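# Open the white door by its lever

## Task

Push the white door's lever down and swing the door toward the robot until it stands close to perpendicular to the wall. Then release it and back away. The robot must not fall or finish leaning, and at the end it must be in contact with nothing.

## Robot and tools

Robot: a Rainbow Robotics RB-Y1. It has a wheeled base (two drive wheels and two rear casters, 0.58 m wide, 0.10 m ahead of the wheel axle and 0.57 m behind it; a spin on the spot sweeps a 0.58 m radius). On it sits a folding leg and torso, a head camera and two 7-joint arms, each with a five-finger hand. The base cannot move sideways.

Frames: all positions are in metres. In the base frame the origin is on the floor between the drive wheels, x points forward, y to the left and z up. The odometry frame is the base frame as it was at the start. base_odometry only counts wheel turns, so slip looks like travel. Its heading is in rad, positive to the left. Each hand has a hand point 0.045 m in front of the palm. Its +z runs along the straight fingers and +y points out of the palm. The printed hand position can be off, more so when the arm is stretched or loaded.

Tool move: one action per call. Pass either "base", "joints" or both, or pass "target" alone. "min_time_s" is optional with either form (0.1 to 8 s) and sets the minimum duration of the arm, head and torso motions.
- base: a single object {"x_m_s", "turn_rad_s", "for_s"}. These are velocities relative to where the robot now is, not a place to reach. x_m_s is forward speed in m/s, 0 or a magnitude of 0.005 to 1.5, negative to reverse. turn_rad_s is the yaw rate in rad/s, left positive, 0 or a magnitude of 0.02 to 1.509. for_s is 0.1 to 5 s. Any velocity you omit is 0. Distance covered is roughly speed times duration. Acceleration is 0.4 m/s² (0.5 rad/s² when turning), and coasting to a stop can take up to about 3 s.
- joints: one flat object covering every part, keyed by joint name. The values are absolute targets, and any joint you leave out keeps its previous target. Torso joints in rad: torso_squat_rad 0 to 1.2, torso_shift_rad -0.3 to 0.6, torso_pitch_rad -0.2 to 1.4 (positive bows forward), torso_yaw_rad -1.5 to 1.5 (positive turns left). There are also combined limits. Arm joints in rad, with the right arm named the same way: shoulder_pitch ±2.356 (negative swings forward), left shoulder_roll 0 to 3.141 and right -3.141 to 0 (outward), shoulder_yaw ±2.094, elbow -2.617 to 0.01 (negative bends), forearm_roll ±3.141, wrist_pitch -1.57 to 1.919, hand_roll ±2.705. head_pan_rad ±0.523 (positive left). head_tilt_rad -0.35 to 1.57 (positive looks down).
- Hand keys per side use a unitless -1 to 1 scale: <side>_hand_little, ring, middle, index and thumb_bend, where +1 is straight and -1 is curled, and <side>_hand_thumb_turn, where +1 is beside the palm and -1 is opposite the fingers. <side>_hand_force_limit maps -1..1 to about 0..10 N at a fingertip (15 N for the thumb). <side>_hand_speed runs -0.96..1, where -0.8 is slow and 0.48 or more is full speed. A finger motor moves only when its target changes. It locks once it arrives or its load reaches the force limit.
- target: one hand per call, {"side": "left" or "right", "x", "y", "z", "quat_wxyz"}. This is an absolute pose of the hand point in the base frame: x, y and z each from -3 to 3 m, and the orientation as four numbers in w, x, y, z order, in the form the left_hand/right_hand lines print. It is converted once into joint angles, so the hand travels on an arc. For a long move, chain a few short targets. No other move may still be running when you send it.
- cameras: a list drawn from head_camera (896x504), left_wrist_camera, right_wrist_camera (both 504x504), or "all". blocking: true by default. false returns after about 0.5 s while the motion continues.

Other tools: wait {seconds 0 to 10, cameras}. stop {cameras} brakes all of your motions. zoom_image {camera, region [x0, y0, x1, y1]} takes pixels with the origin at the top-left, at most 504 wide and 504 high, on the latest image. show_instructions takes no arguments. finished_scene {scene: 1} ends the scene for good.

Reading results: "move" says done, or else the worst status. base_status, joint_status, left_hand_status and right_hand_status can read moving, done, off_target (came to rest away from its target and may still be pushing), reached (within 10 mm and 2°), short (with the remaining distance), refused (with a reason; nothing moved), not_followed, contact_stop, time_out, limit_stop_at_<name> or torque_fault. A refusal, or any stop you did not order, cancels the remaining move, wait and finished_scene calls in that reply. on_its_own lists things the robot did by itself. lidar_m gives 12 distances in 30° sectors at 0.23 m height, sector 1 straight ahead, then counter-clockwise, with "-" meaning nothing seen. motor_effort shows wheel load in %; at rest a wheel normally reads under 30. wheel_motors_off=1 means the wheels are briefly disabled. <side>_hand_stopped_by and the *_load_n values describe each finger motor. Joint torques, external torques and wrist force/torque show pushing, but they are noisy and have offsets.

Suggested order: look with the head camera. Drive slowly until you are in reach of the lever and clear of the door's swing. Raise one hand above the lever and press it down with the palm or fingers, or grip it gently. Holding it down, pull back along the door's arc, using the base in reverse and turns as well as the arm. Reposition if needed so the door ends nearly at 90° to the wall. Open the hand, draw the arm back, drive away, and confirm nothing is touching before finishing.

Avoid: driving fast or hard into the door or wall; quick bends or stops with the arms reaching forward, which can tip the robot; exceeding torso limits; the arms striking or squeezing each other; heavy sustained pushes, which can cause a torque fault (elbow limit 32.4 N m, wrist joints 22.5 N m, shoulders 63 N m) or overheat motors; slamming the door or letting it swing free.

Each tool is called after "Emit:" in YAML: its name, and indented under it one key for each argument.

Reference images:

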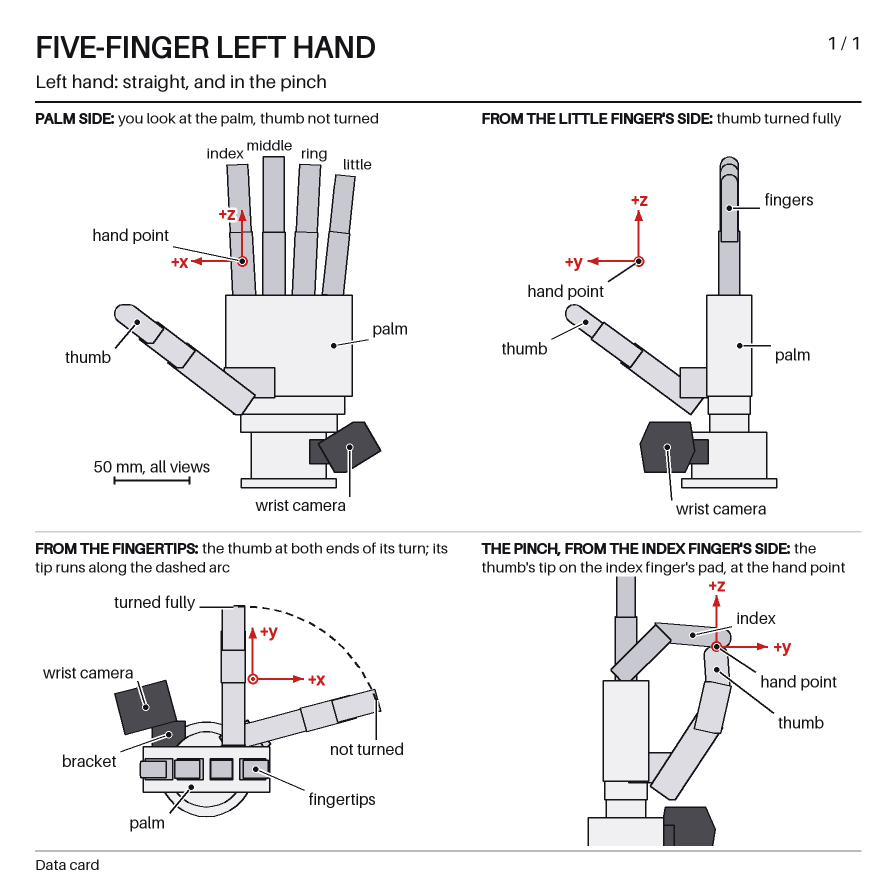

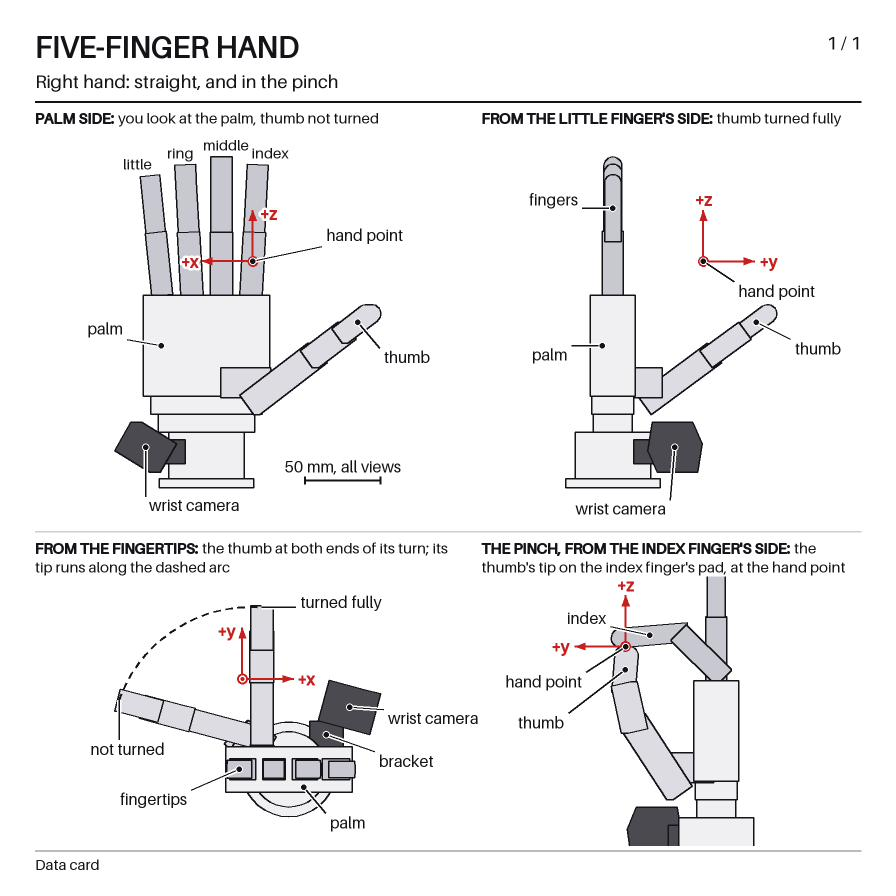

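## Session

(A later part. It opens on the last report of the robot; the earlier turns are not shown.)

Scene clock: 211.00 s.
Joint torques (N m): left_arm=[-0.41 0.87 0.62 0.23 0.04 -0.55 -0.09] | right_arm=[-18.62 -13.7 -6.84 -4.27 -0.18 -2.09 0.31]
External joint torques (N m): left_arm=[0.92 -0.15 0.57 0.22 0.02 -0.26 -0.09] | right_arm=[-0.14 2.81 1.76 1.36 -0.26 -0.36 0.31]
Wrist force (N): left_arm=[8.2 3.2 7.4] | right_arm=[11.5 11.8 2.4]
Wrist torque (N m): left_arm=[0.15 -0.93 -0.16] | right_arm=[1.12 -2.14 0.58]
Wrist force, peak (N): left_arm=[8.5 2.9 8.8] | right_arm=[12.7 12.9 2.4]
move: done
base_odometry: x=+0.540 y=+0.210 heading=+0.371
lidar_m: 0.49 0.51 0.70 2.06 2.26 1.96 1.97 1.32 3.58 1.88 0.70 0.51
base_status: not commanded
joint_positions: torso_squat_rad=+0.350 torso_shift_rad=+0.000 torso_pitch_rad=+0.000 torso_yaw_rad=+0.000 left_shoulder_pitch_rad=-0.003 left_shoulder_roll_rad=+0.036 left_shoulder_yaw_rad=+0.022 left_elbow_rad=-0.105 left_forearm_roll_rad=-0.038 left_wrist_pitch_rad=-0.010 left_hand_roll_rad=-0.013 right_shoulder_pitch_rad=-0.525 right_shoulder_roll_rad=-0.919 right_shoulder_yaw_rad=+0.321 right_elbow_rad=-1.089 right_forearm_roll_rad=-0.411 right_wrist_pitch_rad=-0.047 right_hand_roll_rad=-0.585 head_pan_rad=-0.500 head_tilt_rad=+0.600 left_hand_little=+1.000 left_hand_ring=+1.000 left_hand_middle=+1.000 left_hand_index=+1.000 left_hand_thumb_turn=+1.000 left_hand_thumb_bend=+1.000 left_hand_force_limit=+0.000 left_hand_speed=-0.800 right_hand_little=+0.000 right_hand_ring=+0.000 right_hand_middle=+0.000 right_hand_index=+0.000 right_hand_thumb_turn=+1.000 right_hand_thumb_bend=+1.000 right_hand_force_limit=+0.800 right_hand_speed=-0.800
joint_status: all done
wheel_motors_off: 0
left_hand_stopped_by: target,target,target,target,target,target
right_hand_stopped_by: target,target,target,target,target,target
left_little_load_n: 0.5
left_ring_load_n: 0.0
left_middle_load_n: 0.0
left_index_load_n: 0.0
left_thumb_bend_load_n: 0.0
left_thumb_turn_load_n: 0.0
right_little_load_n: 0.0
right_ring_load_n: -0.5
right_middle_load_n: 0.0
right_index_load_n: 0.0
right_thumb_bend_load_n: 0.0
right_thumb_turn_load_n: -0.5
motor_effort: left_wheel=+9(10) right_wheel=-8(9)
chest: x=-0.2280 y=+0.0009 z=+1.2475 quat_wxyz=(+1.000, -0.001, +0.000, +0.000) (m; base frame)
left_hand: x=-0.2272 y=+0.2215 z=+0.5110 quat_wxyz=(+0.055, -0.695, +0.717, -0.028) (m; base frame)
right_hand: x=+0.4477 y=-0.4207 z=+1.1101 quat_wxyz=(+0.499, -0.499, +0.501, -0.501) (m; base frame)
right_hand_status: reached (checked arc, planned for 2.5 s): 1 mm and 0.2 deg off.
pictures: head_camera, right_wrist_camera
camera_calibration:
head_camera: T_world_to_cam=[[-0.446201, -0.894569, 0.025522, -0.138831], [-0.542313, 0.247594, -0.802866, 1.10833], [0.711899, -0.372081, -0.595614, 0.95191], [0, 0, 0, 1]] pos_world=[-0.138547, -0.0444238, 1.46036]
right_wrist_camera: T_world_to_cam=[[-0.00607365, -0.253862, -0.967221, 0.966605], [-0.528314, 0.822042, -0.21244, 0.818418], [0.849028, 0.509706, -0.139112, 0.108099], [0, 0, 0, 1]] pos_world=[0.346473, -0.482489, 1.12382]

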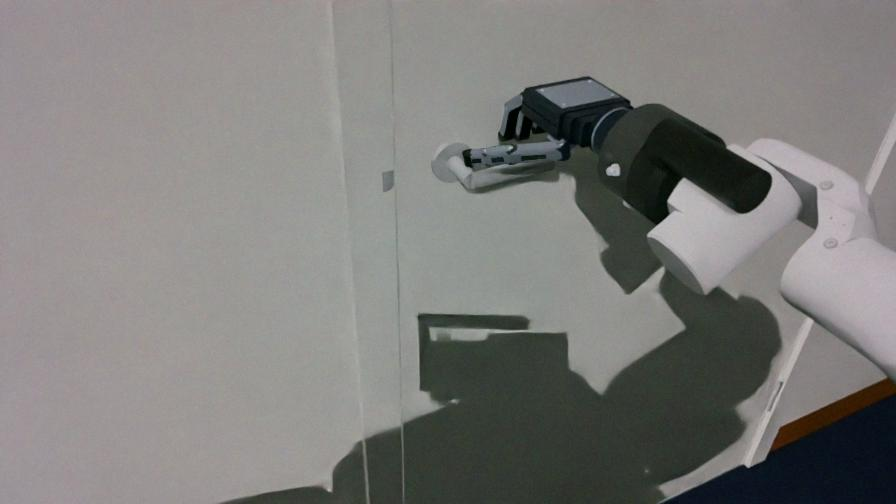

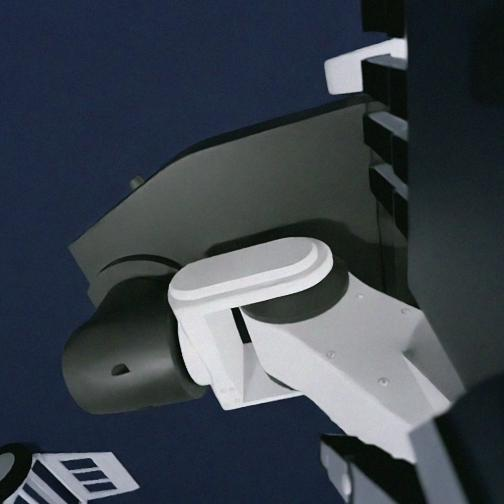

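Emit:
move:
  target: {"side": "right", "x": 0.448, "y": -0.42, "z": 1.085, "quat_wxyz": [0.5, -0.5, 0.5, -0.5]}
  min_time_s: 1.5
  cameras: ["head_camera"]

Emit:
zoom_image:
  camera: "head_camera"
  region: [420, 110, 600, 220]

Scene clock: 234.07 s.
Joint torques (N m): left_arm=[-0.1 0.77 0.6 0.18 0.09 -0.4 0.01] | right_arm=[-18.95 -13.36 -6.76 -4.27 0.34 -2.32 0.34]
External joint torques (N m): left_arm=[1.23 -0.26 0.55 0.17 0.08 -0.1 0.01] | right_arm=[-0.33 2.91 1.27 1.49 0.34 -0.58 0.35]
Wrist force (N): left_arm=[7.9 3.2 8.3] | right_arm=[11.8 12.4 2.3]
Wrist torque (N m): left_arm=[0.13 -0.86 -0.17] | right_arm=[1.21 -2.20 0.67]
Wrist force, peak (N): left_arm=[8.3 3.7 8.7] | right_arm=[12.7 12.6 2.8]
move: done
base_odometry: x=+0.540 y=+0.210 heading=+0.371
lidar_m: 0.48 0.51 0.70 2.05 2.26 1.96 1.96 1.33 3.60 1.87 0.70 0.50
base_status: not commanded
joint_positions: torso_squat_rad=+0.350 torso_shift_rad=+0.000 torso_pitch_rad=+0.000 torso_yaw_rad=+0.000 left_shoulder_pitch_rad=-0.003 left_shoulder_roll_rad=+0.036 left_shoulder_yaw_rad=+0.022 left_elbow_rad=-0.105 left_forearm_roll_rad=-0.038 left_wrist_pitch_rad=-0.010 left_hand_roll_rad=-0.013 right_shoulder_pitch_rad=-0.530 right_shoulder_roll_rad=-0.876 right_shoulder_yaw_rad=+0.338 right_elbow_rad=-1.005 right_forearm_roll_rad=-0.396 right_wrist_pitch_rad=-0.122 right_hand_roll_rad=-0.572 head_pan_rad=-0.500 head_tilt_rad=+0.600 left_hand_little=+1.000 left_hand_ring=+1.000 left_hand_middle=+1.000 left_hand_index=+1.000 left_hand_thumb_turn=+1.000 left_hand_thumb_bend=+1.000 left_hand_force_limit=+0.000 left_hand_speed=-0.800 right_hand_little=+0.000 right_hand_ring=+0.000 right_hand_middle=+0.000 right_hand_index=+0.000 right_hand_thumb_turn=+1.000 right_hand_thumb_bend=+1.000 right_hand_force_limit=+0.800 right_hand_speed=-0.800
joint_status: all done
wheel_motors_off: 0
left_hand_stopped_by: target,target,target,target,target,target
right_hand_stopped_by: target,target,target,target,target,target
left_little_load_n: 0.0
left_ring_load_n: 0.0
left_middle_load_n: 0.0
left_index_load_n: 0.0
left_thumb_bend_load_n: 0.0
left_thumb_turn_load_n: 0.0
right_little_load_n: 0.0
right_ring_load_n: 0.0
right_middle_load_n: 0.0
right_index_load_n: 0.0
right_thumb_bend_load_n: 0.0
right_thumb_turn_load_n: 0.0
motor_effort: left_wheel=+7(9) right_wheel=-8(9)
chest: x=-0.2280 y=+0.0009 z=+1.2475 quat_wxyz=(+1.000, -0.001, +0.000, +0.000) (m; base frame)
left_hand: x=-0.2272 y=+0.2215 z=+0.5110 quat_wxyz=(+0.055, -0.695, +0.717, -0.028) (m; base frame)
right_hand: x=+0.4478 y=-0.4202 z=+1.0851 quat_wxyz=(+0.500, -0.500, +0.500, -0.500) (m; base frame)
right_hand_status: reached (checked arc, planned for 1.5 s): 0 mm and 0.1 deg off.
pictures: head_camera
camera_calibration:
head_camera: T_world_to_cam=[[-0.446138, -0.894602, 0.0254691, -0.138746], [-0.542331, 0.247603, -0.802851, 1.10831], [0.711926, -0.371995, -0.595636, 0.951949], [0, 0, 0, 1]] pos_world=[-0.138547, -0.0444237, 1.46036]

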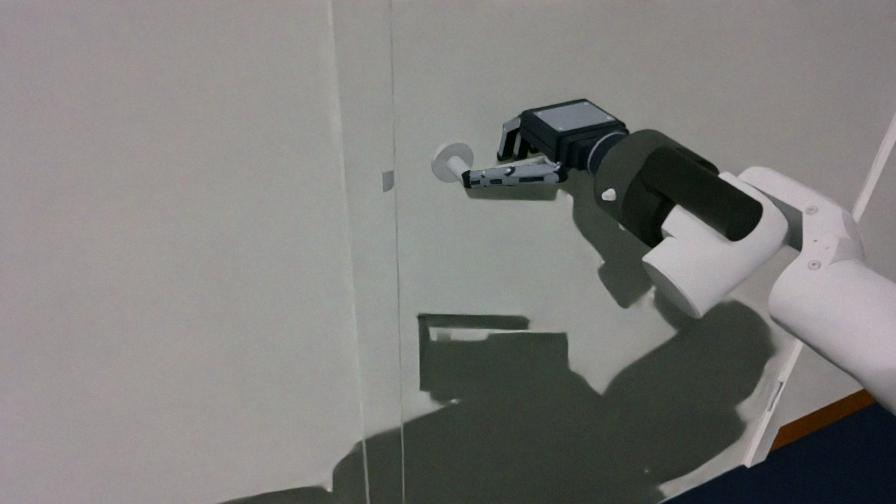

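Scaled by 2.800 from the camera's 896x504 image, which has a finer 1280x720 frame.

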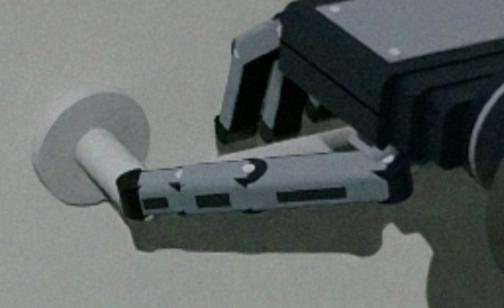

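Emit:
move:
  target: {"side": "right", "x": 0.448, "y": -0.42, "z": 1.068, "quat_wxyz": [0.5, -0.5, 0.5, -0.5]}
  min_time_s: 1.5
  cameras: ["head_camera"]

Emit:
zoom_image:
  camera: "head_camera"
  region: [420, 110, 600, 220]

Scene clock: 243.17 s.
Joint torques (N m): left_arm=[-0.78 1.29 0.9 0.26 0.18 -0.28 -0.24] | right_arm=[-13.66 -10.15 -1.69 -3.25 0.5 -0.99 0.03]
External joint torques (N m): left_arm=[0.55 0.26 0.85 0.25 0.17 0.01 -0.24] | right_arm=[5.09 5.95 5.87 2.54 0.56 0.76 0.03]
Wrist force (N): left_arm=[7.5 3.2 7.9] | right_arm=[15.2 5.7 11.9]
Wrist torque (N m): left_arm=[0.18 -0.82 -0.22] | right_arm=[1.27 -2.18 0.52]
Wrist force, peak (N): left_arm=[8.4 3.2 8.8] | right_arm=[16.4 5.2 12.7]
move: done
base_odometry: x=+0.540 y=+0.210 heading=+0.371
lidar_m: 0.49 0.51 0.71 2.06 2.26 1.95 1.97 1.31 3.57 1.87 0.70 0.51
base_status: not commanded
joint_positions: torso_squat_rad=+0.350 torso_shift_rad=+0.000 torso_pitch_rad=+0.000 torso_yaw_rad=+0.000 left_shoulder_pitch_rad=-0.003 left_shoulder_roll_rad=+0.036 left_shoulder_yaw_rad=+0.022 left_elbow_rad=-0.105 left_forearm_roll_rad=-0.038 left_wrist_pitch_rad=-0.010 left_hand_roll_rad=-0.013 right_shoulder_pitch_rad=-0.541 right_shoulder_roll_rad=-0.846 right_shoulder_yaw_rad=+0.351 right_elbow_rad=-0.936 right_forearm_roll_rad=-0.387 right_wrist_pitch_rad=-0.178 right_hand_roll_rad=-0.565 head_pan_rad=-0.500 head_tilt_rad=+0.600 left_hand_little=+1.000 left_hand_ring=+1.000 left_hand_middle=+1.000 left_hand_index=+1.000 left_hand_thumb_turn=+1.000 left_hand_thumb_bend=+1.000 left_hand_force_limit=+0.000 left_hand_speed=-0.800 right_hand_little=+0.000 right_hand_ring=+0.000 right_hand_middle=+0.000 right_hand_index=+0.001 right_hand_thumb_turn=+1.000 right_hand_thumb_bend=+1.000 right_hand_force_limit=+0.800 right_hand_speed=-0.800
joint_status: all done
wheel_motors_off: 0
left_hand_stopped_by: target,target,target,target,target,target
right_hand_stopped_by: target,target,target,target,target,target
left_little_load_n: 0.0
left_ring_load_n: 0.0
left_middle_load_n: 0.0
left_index_load_n: 0.0
left_thumb_bend_load_n: 0.0
left_thumb_turn_load_n: 0.0
right_little_load_n: 0.0
right_ring_load_n: 3.5
right_middle_load_n: 3.0
right_index_load_n: 5.5
right_thumb_bend_load_n: 0.0
right_thumb_turn_load_n: -0.5
motor_effort: left_wheel=+8(9) right_wheel=-8(9)
chest: x=-0.2280 y=+0.0009 z=+1.2475 quat_wxyz=(+1.000, -0.001, +0.000, +0.000) (m; base frame)
left_hand: x=-0.2272 y=+0.2215 z=+0.5110 quat_wxyz=(+0.055, -0.695, +0.717, -0.028) (m; base frame)
right_hand: x=+0.4484 y=-0.4203 z=+1.0698 quat_wxyz=(+0.500, -0.499, +0.499, -0.501) (m; base frame)
right_hand_status: reached (checked arc, planned for 1.5 s): 2 mm and 0.2 deg off.
pictures: head_camera
camera_calibration:
head_camera: T_world_to_cam=[[-0.446082, -0.894629, 0.0254779, -0.138663], [-0.542312, 0.247544, -0.802882, 1.10833], [0.711975, -0.371968, -0.595594, 0.951933], [0, 0, 0, 1]] pos_world=[-0.138546, -0.0443238, 1.46036]

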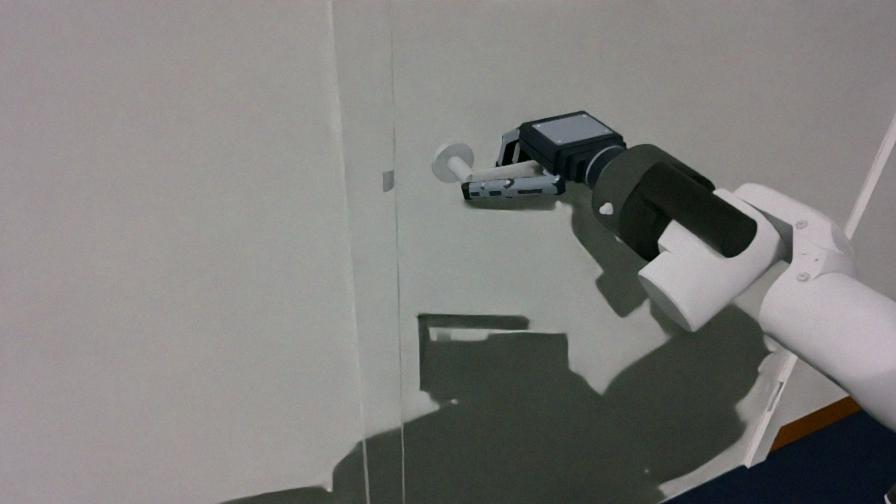

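Scaled by 2.800 from the camera's 896x504 image, which has a finer 1280x720 frame.

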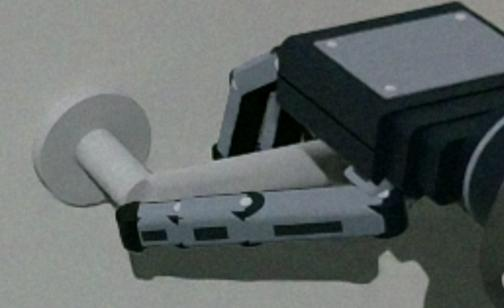

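Emit:
move:
  target: {"side": "right", "x": 0.452, "y": -0.42, "z": 1.1, "quat_wxyz": [0.445, -0.5495, 0.5495, -0.445]}
  min_time_s: 1.5

Emit:
move:
  target: {"side": "right", "x": 0.458, "y": -0.42, "z": 1.077, "quat_wxyz": [0.445, -0.5495, 0.5495, -0.445]}
  min_time_s: 1.5
  cameras: ["head_camera"]

Emit:
zoom_image:
  camera: "head_camera"
  region: [420, 110, 600, 220]

Scene clock: 285.67 s.
Joint torques (N m): left_arm=[-0.44 0.43 0.48 0.47 -0.02 -0.24 -0.08] | right_arm=[-19.98 -14.42 -8.19 -1.44 0.39 -1.78 -0.07]
External joint torques (N m): left_arm=[0.89 -0.6 0.44 0.46 -0.04 0.05 -0.08] | right_arm=[0.05 1.73 1.42 0.15 0.2 -0.27 -0.07]
Wrist force (N): left_arm=[8.2 2.9 8.0] | right_arm=[11.3 12.2 3.6]
Wrist torque (N m): left_arm=[0.10 -0.88 -0.16] | right_arm=[1.10 -2.14 0.49]
Wrist force, peak (N): left_arm=[8.7 3.6 8.4] | right_arm=[16.3 6.8 12.0]
move: done
base_odometry: x=+0.540 y=+0.210 heading=+0.371
lidar_m: 0.48 0.51 0.71 2.04 2.26 1.94 1.98 1.32 3.58 1.88 0.71 0.51
base_status: not commanded
joint_positions: torso_squat_rad=+0.350 torso_shift_rad=+0.000 torso_pitch_rad=+0.000 torso_yaw_rad=+0.000 left_shoulder_pitch_rad=-0.003 left_shoulder_roll_rad=+0.036 left_shoulder_yaw_rad=+0.022 left_elbow_rad=-0.105 left_forearm_roll_rad=-0.038 left_wrist_pitch_rad=-0.010 left_hand_roll_rad=-0.013 right_shoulder_pitch_rad=-0.800 right_shoulder_roll_rad=-1.117 right_shoulder_yaw_rad=+0.814 right_elbow_rad=-1.031 right_forearm_roll_rad=-0.661 right_wrist_pitch_rad=+0.063 right_hand_roll_rad=-0.739 head_pan_rad=-0.500 head_tilt_rad=+0.600 left_hand_little=+1.000 left_hand_ring=+1.000 left_hand_middle=+1.000 left_hand_index=+1.000 left_hand_thumb_turn=+1.000 left_hand_thumb_bend=+1.000 left_hand_force_limit=+0.000 left_hand_speed=-0.800 right_hand_little=+0.000 right_hand_ring=+0.000 right_hand_middle=+0.000 right_hand_index=+0.000 right_hand_thumb_turn=+1.000 right_hand_thumb_bend=+1.000 right_hand_force_limit=+0.800 right_hand_speed=-0.800
joint_status: all done
wheel_motors_off: 0
left_hand_stopped_by: target,target,target,target,target,target
right_hand_stopped_by: target,target,target,target,target,target
left_little_load_n: 0.0
left_ring_load_n: 0.0
left_middle_load_n: 0.0
left_index_load_n: 0.0
left_thumb_bend_load_n: 0.0
left_thumb_turn_load_n: 0.0
right_little_load_n: 0.0
right_ring_load_n: 0.0
right_middle_load_n: 0.0
right_index_load_n: 0.0
right_thumb_bend_load_n: 0.0
right_thumb_turn_load_n: 0.0
motor_effort: left_wheel=+8(9) right_wheel=-9(9)
chest: x=-0.2280 y=+0.0009 z=+1.2475 quat_wxyz=(+1.000, -0.001, +0.000, +0.000) (m; base frame)
left_hand: x=-0.2272 y=+0.2215 z=+0.5110 quat_wxyz=(+0.055, -0.695, +0.717, -0.028) (m; base frame)
right_hand: x=+0.4518 y=-0.4205 z=+1.1001 quat_wxyz=(+0.445, -0.548, +0.550, -0.447) (m; base frame)
right_hand_status: reached (checked arc, planned for 1.5 s): 1 mm and 0.2 deg off.
pictures: none

Scene clock: 287.50 s.
Joint torques (N m): left_arm=[-0.72 0.85 0.92 0.38 0.06 -0.43 -0.1] | right_arm=[-20.71 -12.98 -7.36 -0.58 0.44 -2.09 0.26]
External joint torques (N m): left_arm=[0.61 -0.18 0.87 0.37 0.05 -0.14 -0.1] | right_arm=[-0.17 2.94 1.5 1.02 0.34 -0.57 0.26]
Wrist force (N): left_arm=[7.9 3.5 7.8] | right_arm=[12.5 12.4 3.9]
Wrist torque (N m): left_arm=[0.22 -0.88 -0.17] | right_arm=[1.14 -2.37 0.68]
Wrist force, peak (N): left_arm=[8.3 3.1 8.6] | right_arm=[12.7 12.8 4.0]
move: done
base_odometry: x=+0.540 y=+0.210 heading=+0.371
lidar_m: 0.48 0.51 0.71 2.05 2.26 1.95 1.98 1.30 3.60 1.88 0.70 0.51
base_status: not commanded
joint_positions: torso_squat_rad=+0.350 torso_shift_rad=+0.000 torso_pitch_rad=+0.000 torso_yaw_rad=+0.000 left_shoulder_pitch_rad=-0.003 left_shoulder_roll_rad=+0.036 left_shoulder_yaw_rad=+0.022 left_elbow_rad=-0.105 left_forearm_roll_rad=-0.038 left_wrist_pitch_rad=-0.010 left_hand_roll_rad=-0.013 right_shoulder_pitch_rad=-0.816 right_shoulder_roll_rad=-1.054 right_shoulder_yaw_rad=+0.850 right_elbow_rad=-0.924 right_forearm_roll_rad=-0.654 right_wrist_pitch_rad=-0.003 right_hand_roll_rad=-0.731 head_pan_rad=-0.500 head_tilt_rad=+0.600 left_hand_little=+1.000 left_hand_ring=+1.000 left_hand_middle=+1.000 left_hand_index=+1.000 left_hand_thumb_turn=+1.000 left_hand_thumb_bend=+1.000 left_hand_force_limit=+0.000 left_hand_speed=-0.800 right_hand_little=+0.000 right_hand_ring=+0.000 right_hand_middle=+0.000 right_hand_index=+0.000 right_hand_thumb_turn=+1.000 right_hand_thumb_bend=+1.000 right_hand_force_limit=+0.800 right_hand_speed=-0.800
joint_status: all done
wheel_motors_off: 0
left_hand_stopped_by: target,target,target,target,target,target
right_hand_stopped_by: target,target,target,target,target,target
left_little_load_n: 0.0
left_ring_load_n: 0.0
left_middle_load_n: 0.0
left_index_load_n: 0.0
left_thumb_bend_load_n: 0.0
left_thumb_turn_load_n: 0.0
right_little_load_n: 0.0
right_ring_load_n: 0.0
right_middle_load_n: 0.0
right_index_load_n: 0.0
right_thumb_bend_load_n: 0.0
right_thumb_turn_load_n: 0.0
motor_effort: left_wheel=+7(10) right_wheel=-8(9)
chest: x=-0.2280 y=+0.0009 z=+1.2475 quat_wxyz=(+1.000, -0.001, +0.000, +0.000) (m; base frame)
left_hand: x=-0.2272 y=+0.2215 z=+0.5110 quat_wxyz=(+0.055, -0.695, +0.717, -0.028) (m; base frame)
right_hand: x=+0.4577 y=-0.4202 z=+1.0773 quat_wxyz=(+0.444, -0.548, +0.550, -0.447) (m; base frame)
right_hand_status: reached (checked arc, planned for 1.5 s): 0 mm and 0.2 deg off.
pictures: head_camera
camera_calibration:
head_camera: T_world_to_cam=[[-0.446114, -0.894613, 0.0255043, -0.138795], [-0.542351, 0.247564, -0.80285, 1.1083], [0.711925, -0.371995, -0.595636, 0.951949], [0, 0, 0, 1]] pos_world=[-0.138547, -0.0444238, 1.46036]

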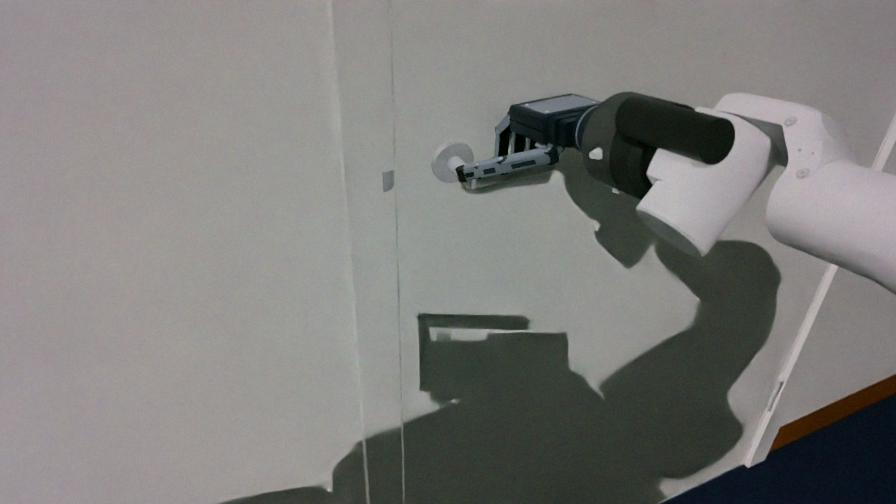

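Scaled by 2.800 from the camera's 896x504 image, which has a finer 1280x720 frame.

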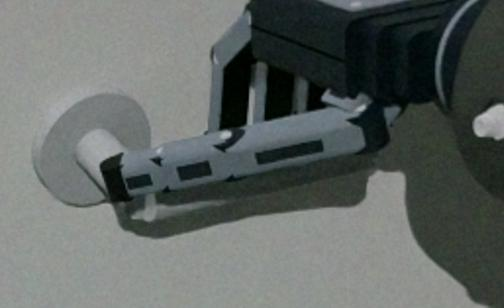

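Emit:
move:
  target: {"side": "right", "x": 0.460, "y": -0.42, "z": 1.062, "quat_wxyz": [0.445, -0.5495, 0.5495, -0.445]}
  min_time_s: 1.2

Emit:
move:
  target: {"side": "right", "x": 0.460, "y": -0.42, "z": 1.050, "quat_wxyz": [0.445, -0.5495, 0.5495, -0.445]}
  min_time_s: 1.2
  cameras: ["head_camera"]

Emit:
zoom_image:
  camera: "head_camera"
  region: [420, 110, 600, 220]

Scene clock: 300.63 s.
Joint torques (N m): left_arm=[-0.9 0.63 0.41 0.23 0.26 -0.35 -0.18] | right_arm=[-21.12 -13.46 -6.68 -0.52 0.48 -2.16 -0.21]
External joint torques (N m): left_arm=[0.43 -0.4 0.36 0.22 0.25 -0.06 -0.18] | right_arm=[-0.32 2.29 1.63 0.92 0.45 -0.65 -0.2]
Wrist force (N): left_arm=[8.1 2.8 7.7] | right_arm=[11.4 12.6 3.6]
Wrist torque (N m): left_arm=[0.13 -0.86 -0.17] | right_arm=[1.14 -2.15 0.51]
Wrist force, peak (N): left_arm=[8.9 2.7 8.3] | right_arm=[12.4 13.1 4.0]
move: done
base_odometry: x=+0.540 y=+0.210 heading=+0.371
lidar_m: 0.48 0.51 0.71 2.07 2.26 1.96 1.98 1.32 3.59 1.88 0.68 0.50
base_status: not commanded
joint_positions: torso_squat_rad=+0.350 torso_shift_rad=+0.000 torso_pitch_rad=+0.000 torso_yaw_rad=+0.000 left_shoulder_pitch_rad=-0.003 left_shoulder_roll_rad=+0.036 left_shoulder_yaw_rad=+0.022 left_elbow_rad=-0.105 left_forearm_roll_rad=-0.038 left_wrist_pitch_rad=-0.010 left_hand_roll_rad=-0.013 right_shoulder_pitch_rad=-0.827 right_shoulder_roll_rad=-1.015 right_shoulder_yaw_rad=+0.883 right_elbow_rad=-0.850 right_forearm_roll_rad=-0.652 right_wrist_pitch_rad=-0.053 right_hand_roll_rad=-0.735 head_pan_rad=-0.500 head_tilt_rad=+0.600 left_hand_little=+1.000 left_hand_ring=+1.000 left_hand_middle=+1.000 left_hand_index=+1.000 left_hand_thumb_turn=+1.000 left_hand_thumb_bend=+1.000 left_hand_force_limit=+0.000 left_hand_speed=-0.800 right_hand_little=+0.000 right_hand_ring=+0.000 right_hand_middle=+0.000 right_hand_index=+0.000 right_hand_thumb_turn=+1.000 right_hand_thumb_bend=+1.000 right_hand_force_limit=+0.800 right_hand_speed=-0.800
joint_status: all done
wheel_motors_off: 0
left_hand_stopped_by: target,target,target,target,target,target
right_hand_stopped_by: target,target,target,target,target,target
left_little_load_n: 0.0
left_ring_load_n: 0.0
left_middle_load_n: 0.0
left_index_load_n: 0.0
left_thumb_bend_load_n: 0.0
left_thumb_turn_load_n: 0.0
right_little_load_n: 0.0
right_ring_load_n: 0.0
right_middle_load_n: 0.0
right_index_load_n: 0.0
right_thumb_bend_load_n: 0.0
right_thumb_turn_load_n: -0.5
motor_effort: left_wheel=+8(9) right_wheel=-8(9)
chest: x=-0.2280 y=+0.0009 z=+1.2475 quat_wxyz=(+1.000, -0.001, +0.000, +0.000) (m; base frame)
left_hand: x=-0.2272 y=+0.2215 z=+0.5110 quat_wxyz=(+0.055, -0.695, +0.717, -0.028) (m; base frame)
right_hand: x=+0.4598 y=-0.4202 z=+1.0621 quat_wxyz=(+0.445, -0.549, +0.550, -0.446) (m; base frame)
right_hand_status: reached (checked arc, planned for 1.2 s): 0 mm and 0.1 deg off.
pictures: none

Scene clock: 302.17 s.
Joint torques (N m): left_arm=[-0.9 0.93 0.78 0.36 0.04 -0.54 -0.18] | right_arm=[-18.59 -13.13 -6.45 -0.51 0.31 -2.24 0.26]
External joint torques (N m): left_arm=[0.43 -0.1 0.73 0.35 0.03 -0.25 -0.18] | right_arm=[2.27 2.57 1.55 0.98 0.31 -0.72 0.26]
Wrist force (N): left_arm=[8.0 3.3 8.2] | right_arm=[11.3 12.7 4.6]
Wrist torque (N m): left_arm=[0.16 -0.86 -0.16] | right_arm=[1.11 -2.17 0.62]
Wrist force, peak (N): left_arm=[8.6 3.4 8.5] | right_arm=[12.4 13.0 4.4]
move: done
base_odometry: x=+0.540 y=+0.210 heading=+0.371
lidar_m: 0.48 0.51 0.71 2.06 2.26 1.95 1.98 1.32 3.59 1.88 0.70 0.50
base_status: not commanded
joint_positions: torso_squat_rad=+0.350 torso_shift_rad=+0.000 torso_pitch_rad=+0.000 torso_yaw_rad=+0.000 left_shoulder_pitch_rad=-0.003 left_shoulder_roll_rad=+0.036 left_shoulder_yaw_rad=+0.022 left_elbow_rad=-0.105 left_forearm_roll_rad=-0.038 left_wrist_pitch_rad=-0.010 left_hand_roll_rad=-0.013 right_shoulder_pitch_rad=-0.821 right_shoulder_roll_rad=-0.989 right_shoulder_yaw_rad=+0.885 right_elbow_rad=-0.813 right_forearm_roll_rad=-0.647 right_wrist_pitch_rad=-0.080 right_hand_roll_rad=-0.729 head_pan_rad=-0.500 head_tilt_rad=+0.600 left_hand_little=+1.000 left_hand_ring=+1.000 left_hand_middle=+1.000 left_hand_index=+1.000 left_hand_thumb_turn=+1.000 left_hand_thumb_bend=+1.000 left_hand_force_limit=+0.000 left_hand_speed=-0.800 right_hand_little=+0.000 right_hand_ring=+0.000 right_hand_middle=+0.000 right_hand_index=+0.000 right_hand_thumb_turn=+1.000 right_hand_thumb_bend=+1.000 right_hand_force_limit=+0.800 right_hand_speed=-0.800
joint_status: all done
wheel_motors_off: 0
left_hand_stopped_by: target,target,target,target,target,target
right_hand_stopped_by: target,target,target,target,target,target
left_little_load_n: 0.0
left_ring_load_n: 0.0
left_middle_load_n: 0.0
left_index_load_n: 0.0
left_thumb_bend_load_n: 0.0
left_thumb_turn_load_n: 0.0
right_little_load_n: 0.0
right_ring_load_n: 0.0
right_middle_load_n: 0.0
right_index_load_n: 0.0
right_thumb_bend_load_n: 0.0
right_thumb_turn_load_n: 0.0
motor_effort: left_wheel=+7(9) right_wheel=-9(9)
chest: x=-0.2280 y=+0.0009 z=+1.2475 quat_wxyz=(+1.000, -0.001, +0.000, +0.000) (m; base frame)
left_hand: x=-0.2272 y=+0.2215 z=+0.5110 quat_wxyz=(+0.055, -0.695, +0.717, -0.028) (m; base frame)
right_hand: x=+0.4593 y=-0.4198 z=+1.0507 quat_wxyz=(+0.445, -0.549, +0.550, -0.445) (m; base frame)
right_hand_status: reached (checked arc, planned for 1.2 s): 1 mm and 0.1 deg off.
pictures: head_camera
camera_calibration:
head_camera: T_world_to_cam=[[-0.446114, -0.894613, 0.0255043, -0.138795], [-0.542351, 0.247564, -0.80285, 1.1083], [0.711925, -0.371995, -0.595636, 0.951949], [0, 0, 0, 1]] pos_world=[-0.138547, -0.0444238, 1.46036]

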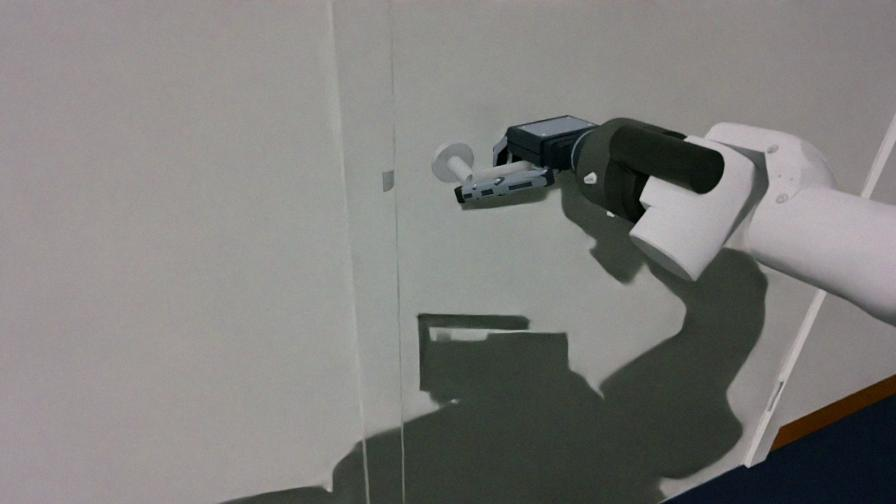

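Scaled by 2.800 from the camera's 896x504 image, which has a finer 1280x720 frame.

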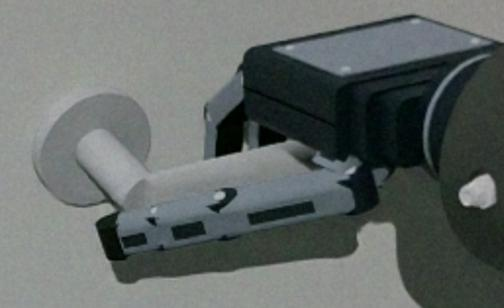

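Emit:
move:
  target: {"side": "right", "x": 0.459, "y": -0.42, "z": 1.036, "quat_wxyz": [0.445, -0.5495, 0.5495, -0.445]}
  min_time_s: 1.5

Emit:
move:
  target: {"side": "right", "x": 0.459, "y": -0.412, "z": 1.022, "quat_wxyz": [0.4976, -0.5024, 0.5912, -0.3880]}
  min_time_s: 1.5
  cameras: ["head_camera"]

Emit:
zoom_image:
  camera: "head_camera"
  region: [400, 90, 620, 240]

Scene clock: 328.00 s.
Joint torques (N m): left_arm=[-0.89 0.9 0.47 0.06 0.05 -0.41 -0.09] | right_arm=[-18.17 -12.94 -5.98 -0.3 0.29 -2.15 0.09]
External joint torques (N m): left_arm=[0.44 -0.12 0.42 0.05 0.04 -0.12 -0.09] | right_arm=[2.8 2.64 1.51 1.14 0.36 -0.63 0.09]
Wrist force (N): left_arm=[7.9 3.1 7.8] | right_arm=[12.1 12.3 3.8]
Wrist torque (N m): left_arm=[0.15 -0.84 -0.16] | right_arm=[1.11 -2.28 0.66]
Wrist force, peak (N): left_arm=[7.7 3.8 9.0] | right_arm=[12.5 13.4 4.0]
move: done
base_odometry: x=+0.540 y=+0.210 heading=+0.371
lidar_m: 0.48 0.51 0.72 2.06 2.26 1.96 1.98 1.31 3.59 1.87 0.69 0.51
base_status: not commanded
joint_positions: torso_squat_rad=+0.350 torso_shift_rad=+0.000 torso_pitch_rad=+0.000 torso_yaw_rad=+0.000 left_shoulder_pitch_rad=-0.003 left_shoulder_roll_rad=+0.036 left_shoulder_yaw_rad=+0.022 left_elbow_rad=-0.105 left_forearm_roll_rad=-0.038 left_wrist_pitch_rad=-0.010 left_hand_roll_rad=-0.013 right_shoulder_pitch_rad=-0.820 right_shoulder_roll_rad=-0.952 right_shoulder_yaw_rad=+0.897 right_elbow_rad=-0.750 right_forearm_roll_rad=-0.641 right_wrist_pitch_rad=-0.124 right_hand_roll_rad=-0.728 head_pan_rad=-0.500 head_tilt_rad=+0.600 left_hand_little=+1.000 left_hand_ring=+1.000 left_hand_middle=+1.000 left_hand_index=+1.000 left_hand_thumb_turn=+1.000 left_hand_thumb_bend=+1.000 left_hand_force_limit=+0.000 left_hand_speed=-0.800 right_hand_little=+0.000 right_hand_ring=+0.000 right_hand_middle=+0.000 right_hand_index=+0.000 right_hand_thumb_turn=+1.000 right_hand_thumb_bend=+1.000 right_hand_force_limit=+0.800 right_hand_speed=-0.800
joint_status: all done
wheel_motors_off: 0
left_hand_stopped_by: target,target,target,target,target,target
right_hand_stopped_by: target,target,target,target,target,target
left_little_load_n: 0.0
left_ring_load_n: 0.0
left_middle_load_n: 0.0
left_index_load_n: 0.0
left_thumb_bend_load_n: 0.0
left_thumb_turn_load_n: 0.0
right_little_load_n: 0.0
right_ring_load_n: 0.0
right_middle_load_n: 0.0
right_index_load_n: 0.0
right_thumb_bend_load_n: 0.0
right_thumb_turn_load_n: -0.5
motor_effort: left_wheel=+7(9) right_wheel=-9(9)
chest: x=-0.2280 y=+0.0009 z=+1.2475 quat_wxyz=(+1.000, -0.001, +0.000, +0.000) (m; base frame)
left_hand: x=-0.2272 y=+0.2215 z=+0.5110 quat_wxyz=(+0.055, -0.695, +0.717, -0.028) (m; base frame)
right_hand: x=+0.4591 y=-0.4200 z=+1.0365 quat_wxyz=(+0.445, -0.549, +0.549, -0.446) (m; base frame)
right_hand_status: reached (checked arc, planned for 1.5 s): 1 mm and 0.1 deg off.
pictures: none

Scene clock: 329.83 s.
Joint torques (N m): left_arm=[-0.58 0.88 0.91 0.52 0.02 -0.49 -0.08] | right_arm=[-17.1 -9.08 -2.2 0.37 -0.06 -1.11 -0.13]
External joint torques (N m): left_arm=[0.75 -0.14 0.86 0.51 0.01 -0.2 -0.08] | right_arm=[4.43 5.93 3.47 -0.28 0.36 0.23 -0.12]
Wrist force (N): left_arm=[8.4 3.3 8.4] | right_arm=[14.1 5.2 7.3]
Wrist torque (N m): left_arm=[0.15 -0.92 -0.15] | right_arm=[0.96 -2.58 0.32]
Wrist force, peak (N): left_arm=[8.3 3.0 8.7] | right_arm=[7.4 0.2 20.2]
move: done
base_odometry: x=+0.540 y=+0.210 heading=+0.371
lidar_m: 0.48 0.51 0.71 2.05 2.26 1.96 1.97 1.31 3.58 1.88 0.70 0.50
base_status: not commanded
joint_positions: torso_squat_rad=+0.350 torso_shift_rad=+0.000 torso_pitch_rad=+0.000 torso_yaw_rad=+0.000 left_shoulder_pitch_rad=-0.003 left_shoulder_roll_rad=+0.036 left_shoulder_yaw_rad=+0.022 left_elbow_rad=-0.105 left_forearm_roll_rad=-0.038 left_wrist_pitch_rad=-0.010 left_hand_roll_rad=-0.013 right_shoulder_pitch_rad=-0.900 right_shoulder_roll_rad=-0.883 right_shoulder_yaw_rad=+1.127 right_elbow_rad=-0.512 right_forearm_roll_rad=-0.671 right_wrist_pitch_rad=-0.322 right_hand_roll_rad=-1.053 head_pan_rad=-0.500 head_tilt_rad=+0.600 left_hand_little=+1.000 left_hand_ring=+1.000 left_hand_middle=+1.000 left_hand_index=+1.000 left_hand_thumb_turn=+1.000 left_hand_thumb_bend=+1.000 left_hand_force_limit=+0.000 left_hand_speed=-0.800 right_hand_little=+0.000 right_hand_ring=+0.000 right_hand_middle=+0.000 right_hand_index=+0.000 right_hand_thumb_turn=+1.000 right_hand_thumb_bend=+1.000 right_hand_force_limit=+0.800 right_hand_speed=-0.800
joint_status: all done
wheel_motors_off: 0
left_hand_stopped_by: target,target,target,target,target,target
right_hand_stopped_by: target,target,target,target,target,target
left_little_load_n: 0.0
left_ring_load_n: 0.0
left_middle_load_n: 0.0
left_index_load_n: 0.0
left_thumb_bend_load_n: 0.0
left_thumb_turn_load_n: 0.0
right_little_load_n: 0.0
right_ring_load_n: 1.5
right_middle_load_n: -0.5
right_index_load_n: 0.0
right_thumb_bend_load_n: 0.0
right_thumb_turn_load_n: 0.0
motor_effort: left_wheel=+8(9) right_wheel=-11(13)
chest: x=-0.2280 y=+0.0009 z=+1.2475 quat_wxyz=(+1.000, -0.001, +0.000, +0.000) (m; base frame)
left_hand: x=-0.2272 y=+0.2215 z=+0.5110 quat_wxyz=(+0.055, -0.695, +0.717, -0.028) (m; base frame)
right_hand: x=+0.4591 y=-0.4124 z=+1.0238 quat_wxyz=(+0.496, -0.500, +0.592, -0.393) (m; base frame)
right_hand_status: reached (checked arc, planned for 1.5 s): 2 mm and 0.7 deg off.
pictures: head_camera
camera_calibration:
head_camera: T_world_to_cam=[[-0.446101, -0.894617, 0.0256028, -0.138848], [-0.542277, 0.247427, -0.802942, 1.10842], [0.71199, -0.372077, -0.595507, 0.951804], [0, 0, 0, 1]] pos_world=[-0.138546, -0.0443243, 1.46036]

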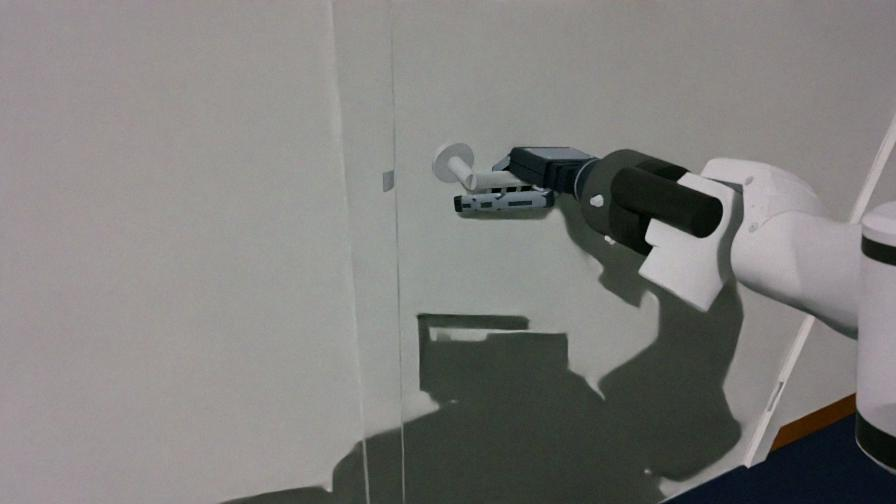

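Scaled by 2.291 from the camera's 896x504 image, which has a finer 1280x720 frame.

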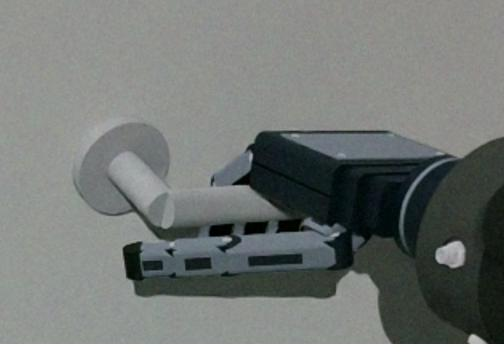

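Emit:
move:
  joints: {"torso_squat_rad": 0.42}
  min_time_s: 1.5

Emit:
move:
  target: {"side": "right", "x": 0.459, "y": -0.4025, "z": 1.0155, "quat_wxyz": [0.5453, -0.4501, 0.6270, -0.3270]}
  min_time_s: 1.5
  cameras: ["head_camera"]

Emit:
zoom_image:
  camera: "head_camera"
  region: [400, 70, 620, 220]

Scene clock: 356.33 s.
Joint torques (N m): left_arm=[-0.56 0.85 0.85 0.07 0.15 -0.29 -0.18] | right_arm=[-8.9 -9.69 -0.32 0.93 1.3 1.28 0.46]
External joint torques (N m): left_arm=[0.79 -0.17 0.8 0.06 0.14 0 -0.18] | right_arm=[12.67 5.31 5.35 0.29 1.72 2.62 0.47]
Wrist force (N): left_arm=[7.7 3.5 8.5] | right_arm=[10.0 -5.1 10.4]
Wrist torque (N m): left_arm=[0.16 -0.83 -0.19] | right_arm=[0.74 -2.25 0.57]
Wrist force, peak (N): left_arm=[8.4 3.5 8.6] | right_arm=[14.8 6.1 7.8]
move: done
base_odometry: x=+0.540 y=+0.210 heading=+0.371
lidar_m: 0.48 0.51 0.70 2.06 2.25 1.95 1.97 1.33 3.60 1.88 0.69 0.51
base_status: not commanded
joint_positions: torso_squat_rad=+0.420 torso_shift_rad=+0.000 torso_pitch_rad=-0.001 torso_yaw_rad=+0.000 left_shoulder_pitch_rad=-0.003 left_shoulder_roll_rad=+0.036 left_shoulder_yaw_rad=+0.022 left_elbow_rad=-0.105 left_forearm_roll_rad=-0.038 left_wrist_pitch_rad=-0.010 left_hand_roll_rad=-0.013 right_shoulder_pitch_rad=-0.902 right_shoulder_roll_rad=-0.883 right_shoulder_yaw_rad=+1.127 right_elbow_rad=-0.512 right_forearm_roll_rad=-0.671 right_wrist_pitch_rad=-0.322 right_hand_roll_rad=-1.053 head_pan_rad=-0.500 head_tilt_rad=+0.600 left_hand_little=+1.000 left_hand_ring=+1.000 left_hand_middle=+1.000 left_hand_index=+1.000 left_hand_thumb_turn=+1.000 left_hand_thumb_bend=+1.000 left_hand_force_limit=+0.000 left_hand_speed=-0.800 right_hand_little=+0.000 right_hand_ring=+0.000 right_hand_middle=+0.000 right_hand_index=+0.000 right_hand_thumb_turn=+1.000 right_hand_thumb_bend=+1.000 right_hand_force_limit=+0.800 right_hand_speed=-0.800
joint_status: all done
wheel_motors_off: 0
left_hand_stopped_by: target,target,target,target,target,target
right_hand_stopped_by: target,target,target,target,target,target
left_little_load_n: 0.0
left_ring_load_n: 0.0
left_middle_load_n: 0.0
left_index_load_n: 0.0
left_thumb_bend_load_n: 0.0
left_thumb_turn_load_n: 0.0
right_little_load_n: 0.0
right_ring_load_n: 0.0
right_middle_load_n: 0.0
right_index_load_n: 2.0
right_thumb_bend_load_n: 0.0
right_thumb_turn_load_n: 0.0
motor_effort: left_wheel=+7(9) right_wheel=-10(11)
chest: x=-0.2283 y=+0.0010 z=+1.2291 quat_wxyz=(+1.000, -0.001, +0.000, +0.000) (m; base frame)
left_hand: x=-0.2271 y=+0.2214 z=+0.4925 quat_wxyz=(+0.055, -0.695, +0.717, -0.028) (m; base frame)
right_hand: x=+0.4598 y=-0.4117 z=+1.0075 quat_wxyz=(+0.497, -0.499, +0.591, -0.393) (m; base frame)
pictures: none

Scene clock: 358.17 s.
Joint torques (N m): left_arm=[-0.34 0.91 0.95 0.43 0.17 -0.26 -0.16] | right_arm=[-17.25 -6.84 -0.88 -0.2 0.6 -2.4 -0.3]
External joint torques (N m): left_arm=[0.99 -0.12 0.9 0.42 0.16 0.03 -0.16] | right_arm=[4.68 7.72 3.36 -2.4 1.33 -1.28 -0.28]
Wrist force (N): left_arm=[8.2 3.5 8.2] | right_arm=[17.8 4.3 8.6]
Wrist torque (N m): left_arm=[0.19 -0.89 -0.17] | right_arm=[0.94 -2.60 0.38]
Wrist force, peak (N): left_arm=[8.5 3.3 8.5] | right_arm=[24.5 -3.1 13.1]
move: done
base_odometry: x=+0.540 y=+0.210 heading=+0.371
lidar_m: 0.48 0.51 0.70 2.07 2.26 1.95 1.98 1.34 3.58 1.87 0.69 0.50
base_status: not commanded
joint_positions: torso_squat_rad=+0.420 torso_shift_rad=+0.000 torso_pitch_rad=+0.000 torso_yaw_rad=+0.000 left_shoulder_pitch_rad=-0.003 left_shoulder_roll_rad=+0.036 left_shoulder_yaw_rad=+0.022 left_elbow_rad=-0.105 left_forearm_roll_rad=-0.038 left_wrist_pitch_rad=-0.010 left_hand_roll_rad=-0.013 right_shoulder_pitch_rad=-0.955 right_shoulder_roll_rad=-0.828 right_shoulder_yaw_rad=+1.281 right_elbow_rad=-0.335 right_forearm_roll_rad=-0.657 right_wrist_pitch_rad=-0.459 right_hand_roll_rad=-1.396 head_pan_rad=-0.500 head_tilt_rad=+0.600 left_hand_little=+1.000 left_hand_ring=+1.000 left_hand_middle=+1.000 left_hand_index=+1.000 left_hand_thumb_turn=+1.000 left_hand_thumb_bend=+1.000 left_hand_force_limit=+0.000 left_hand_speed=-0.800 right_hand_little=+0.000 right_hand_ring=+0.000 right_hand_middle=+0.000 right_hand_index=+0.000 right_hand_thumb_turn=+1.000 right_hand_thumb_bend=+1.000 right_hand_force_limit=+0.800 right_hand_speed=-0.800
joint_status: all done
wheel_motors_off: 0
left_hand_stopped_by: target,target,target,target,target,target
right_hand_stopped_by: target,target,target,target,target,target
left_little_load_n: 0.0
left_ring_load_n: 0.0
left_middle_load_n: 0.0
left_index_load_n: 0.0
left_thumb_bend_load_n: 0.0
left_thumb_turn_load_n: 0.0
right_little_load_n: 0.0
right_ring_load_n: 2.0
right_middle_load_n: 0.0
right_index_load_n: 0.0
right_thumb_bend_load_n: 0.0
right_thumb_turn_load_n: -0.5
motor_effort: left_wheel=+6(9) right_wheel=-11(12)
chest: x=-0.2280 y=+0.0009 z=+1.2291 quat_wxyz=(+1.000, -0.001, +0.000, +0.000) (m; base frame)
left_hand: x=-0.2271 y=+0.2214 z=+0.4926 quat_wxyz=(+0.055, -0.695, +0.717, -0.028) (m; base frame)
right_hand: x=+0.4590 y=-0.4033 z=+1.0170 quat_wxyz=(+0.542, -0.447, +0.629, -0.333) (m; base frame)
right_hand_status: reached (checked arc, planned for 1.5 s): 2 mm and 0.9 deg off.
pictures: head_camera
camera_calibration:
head_camera: T_world_to_cam=[[-0.446173, -0.894583, 0.0254945, -0.138319], [-0.542216, 0.247547, -0.802946, 1.09369], [0.711991, -0.372076, -0.595507, 0.940809], [0, 0, 0, 1]] pos_world=[-0.138547, -0.0444239, 1.44196]

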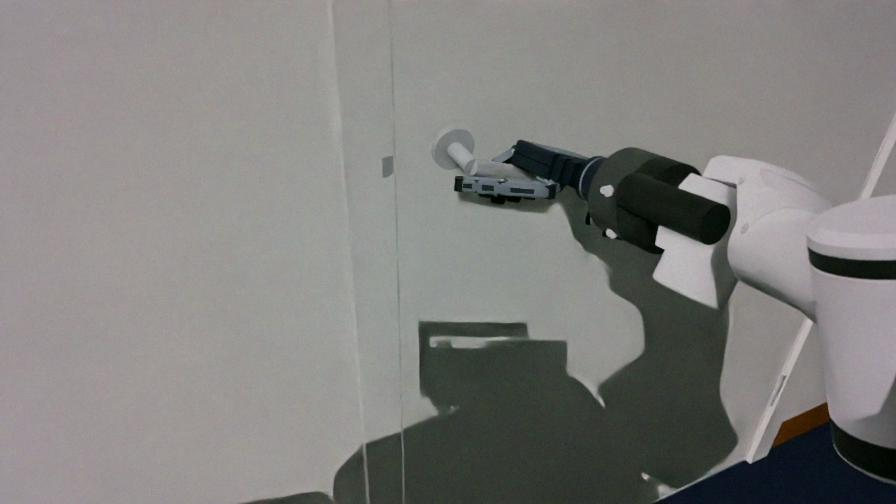

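Scaled by 2.291 from the camera's 896x504 image, which has a finer 1280x720 frame.

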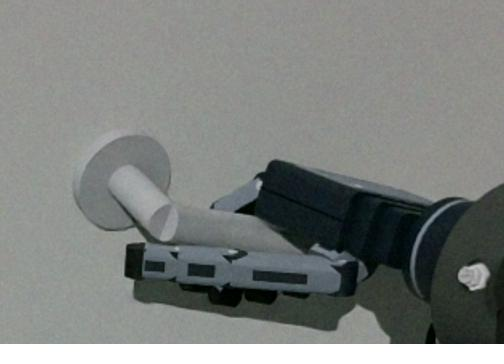

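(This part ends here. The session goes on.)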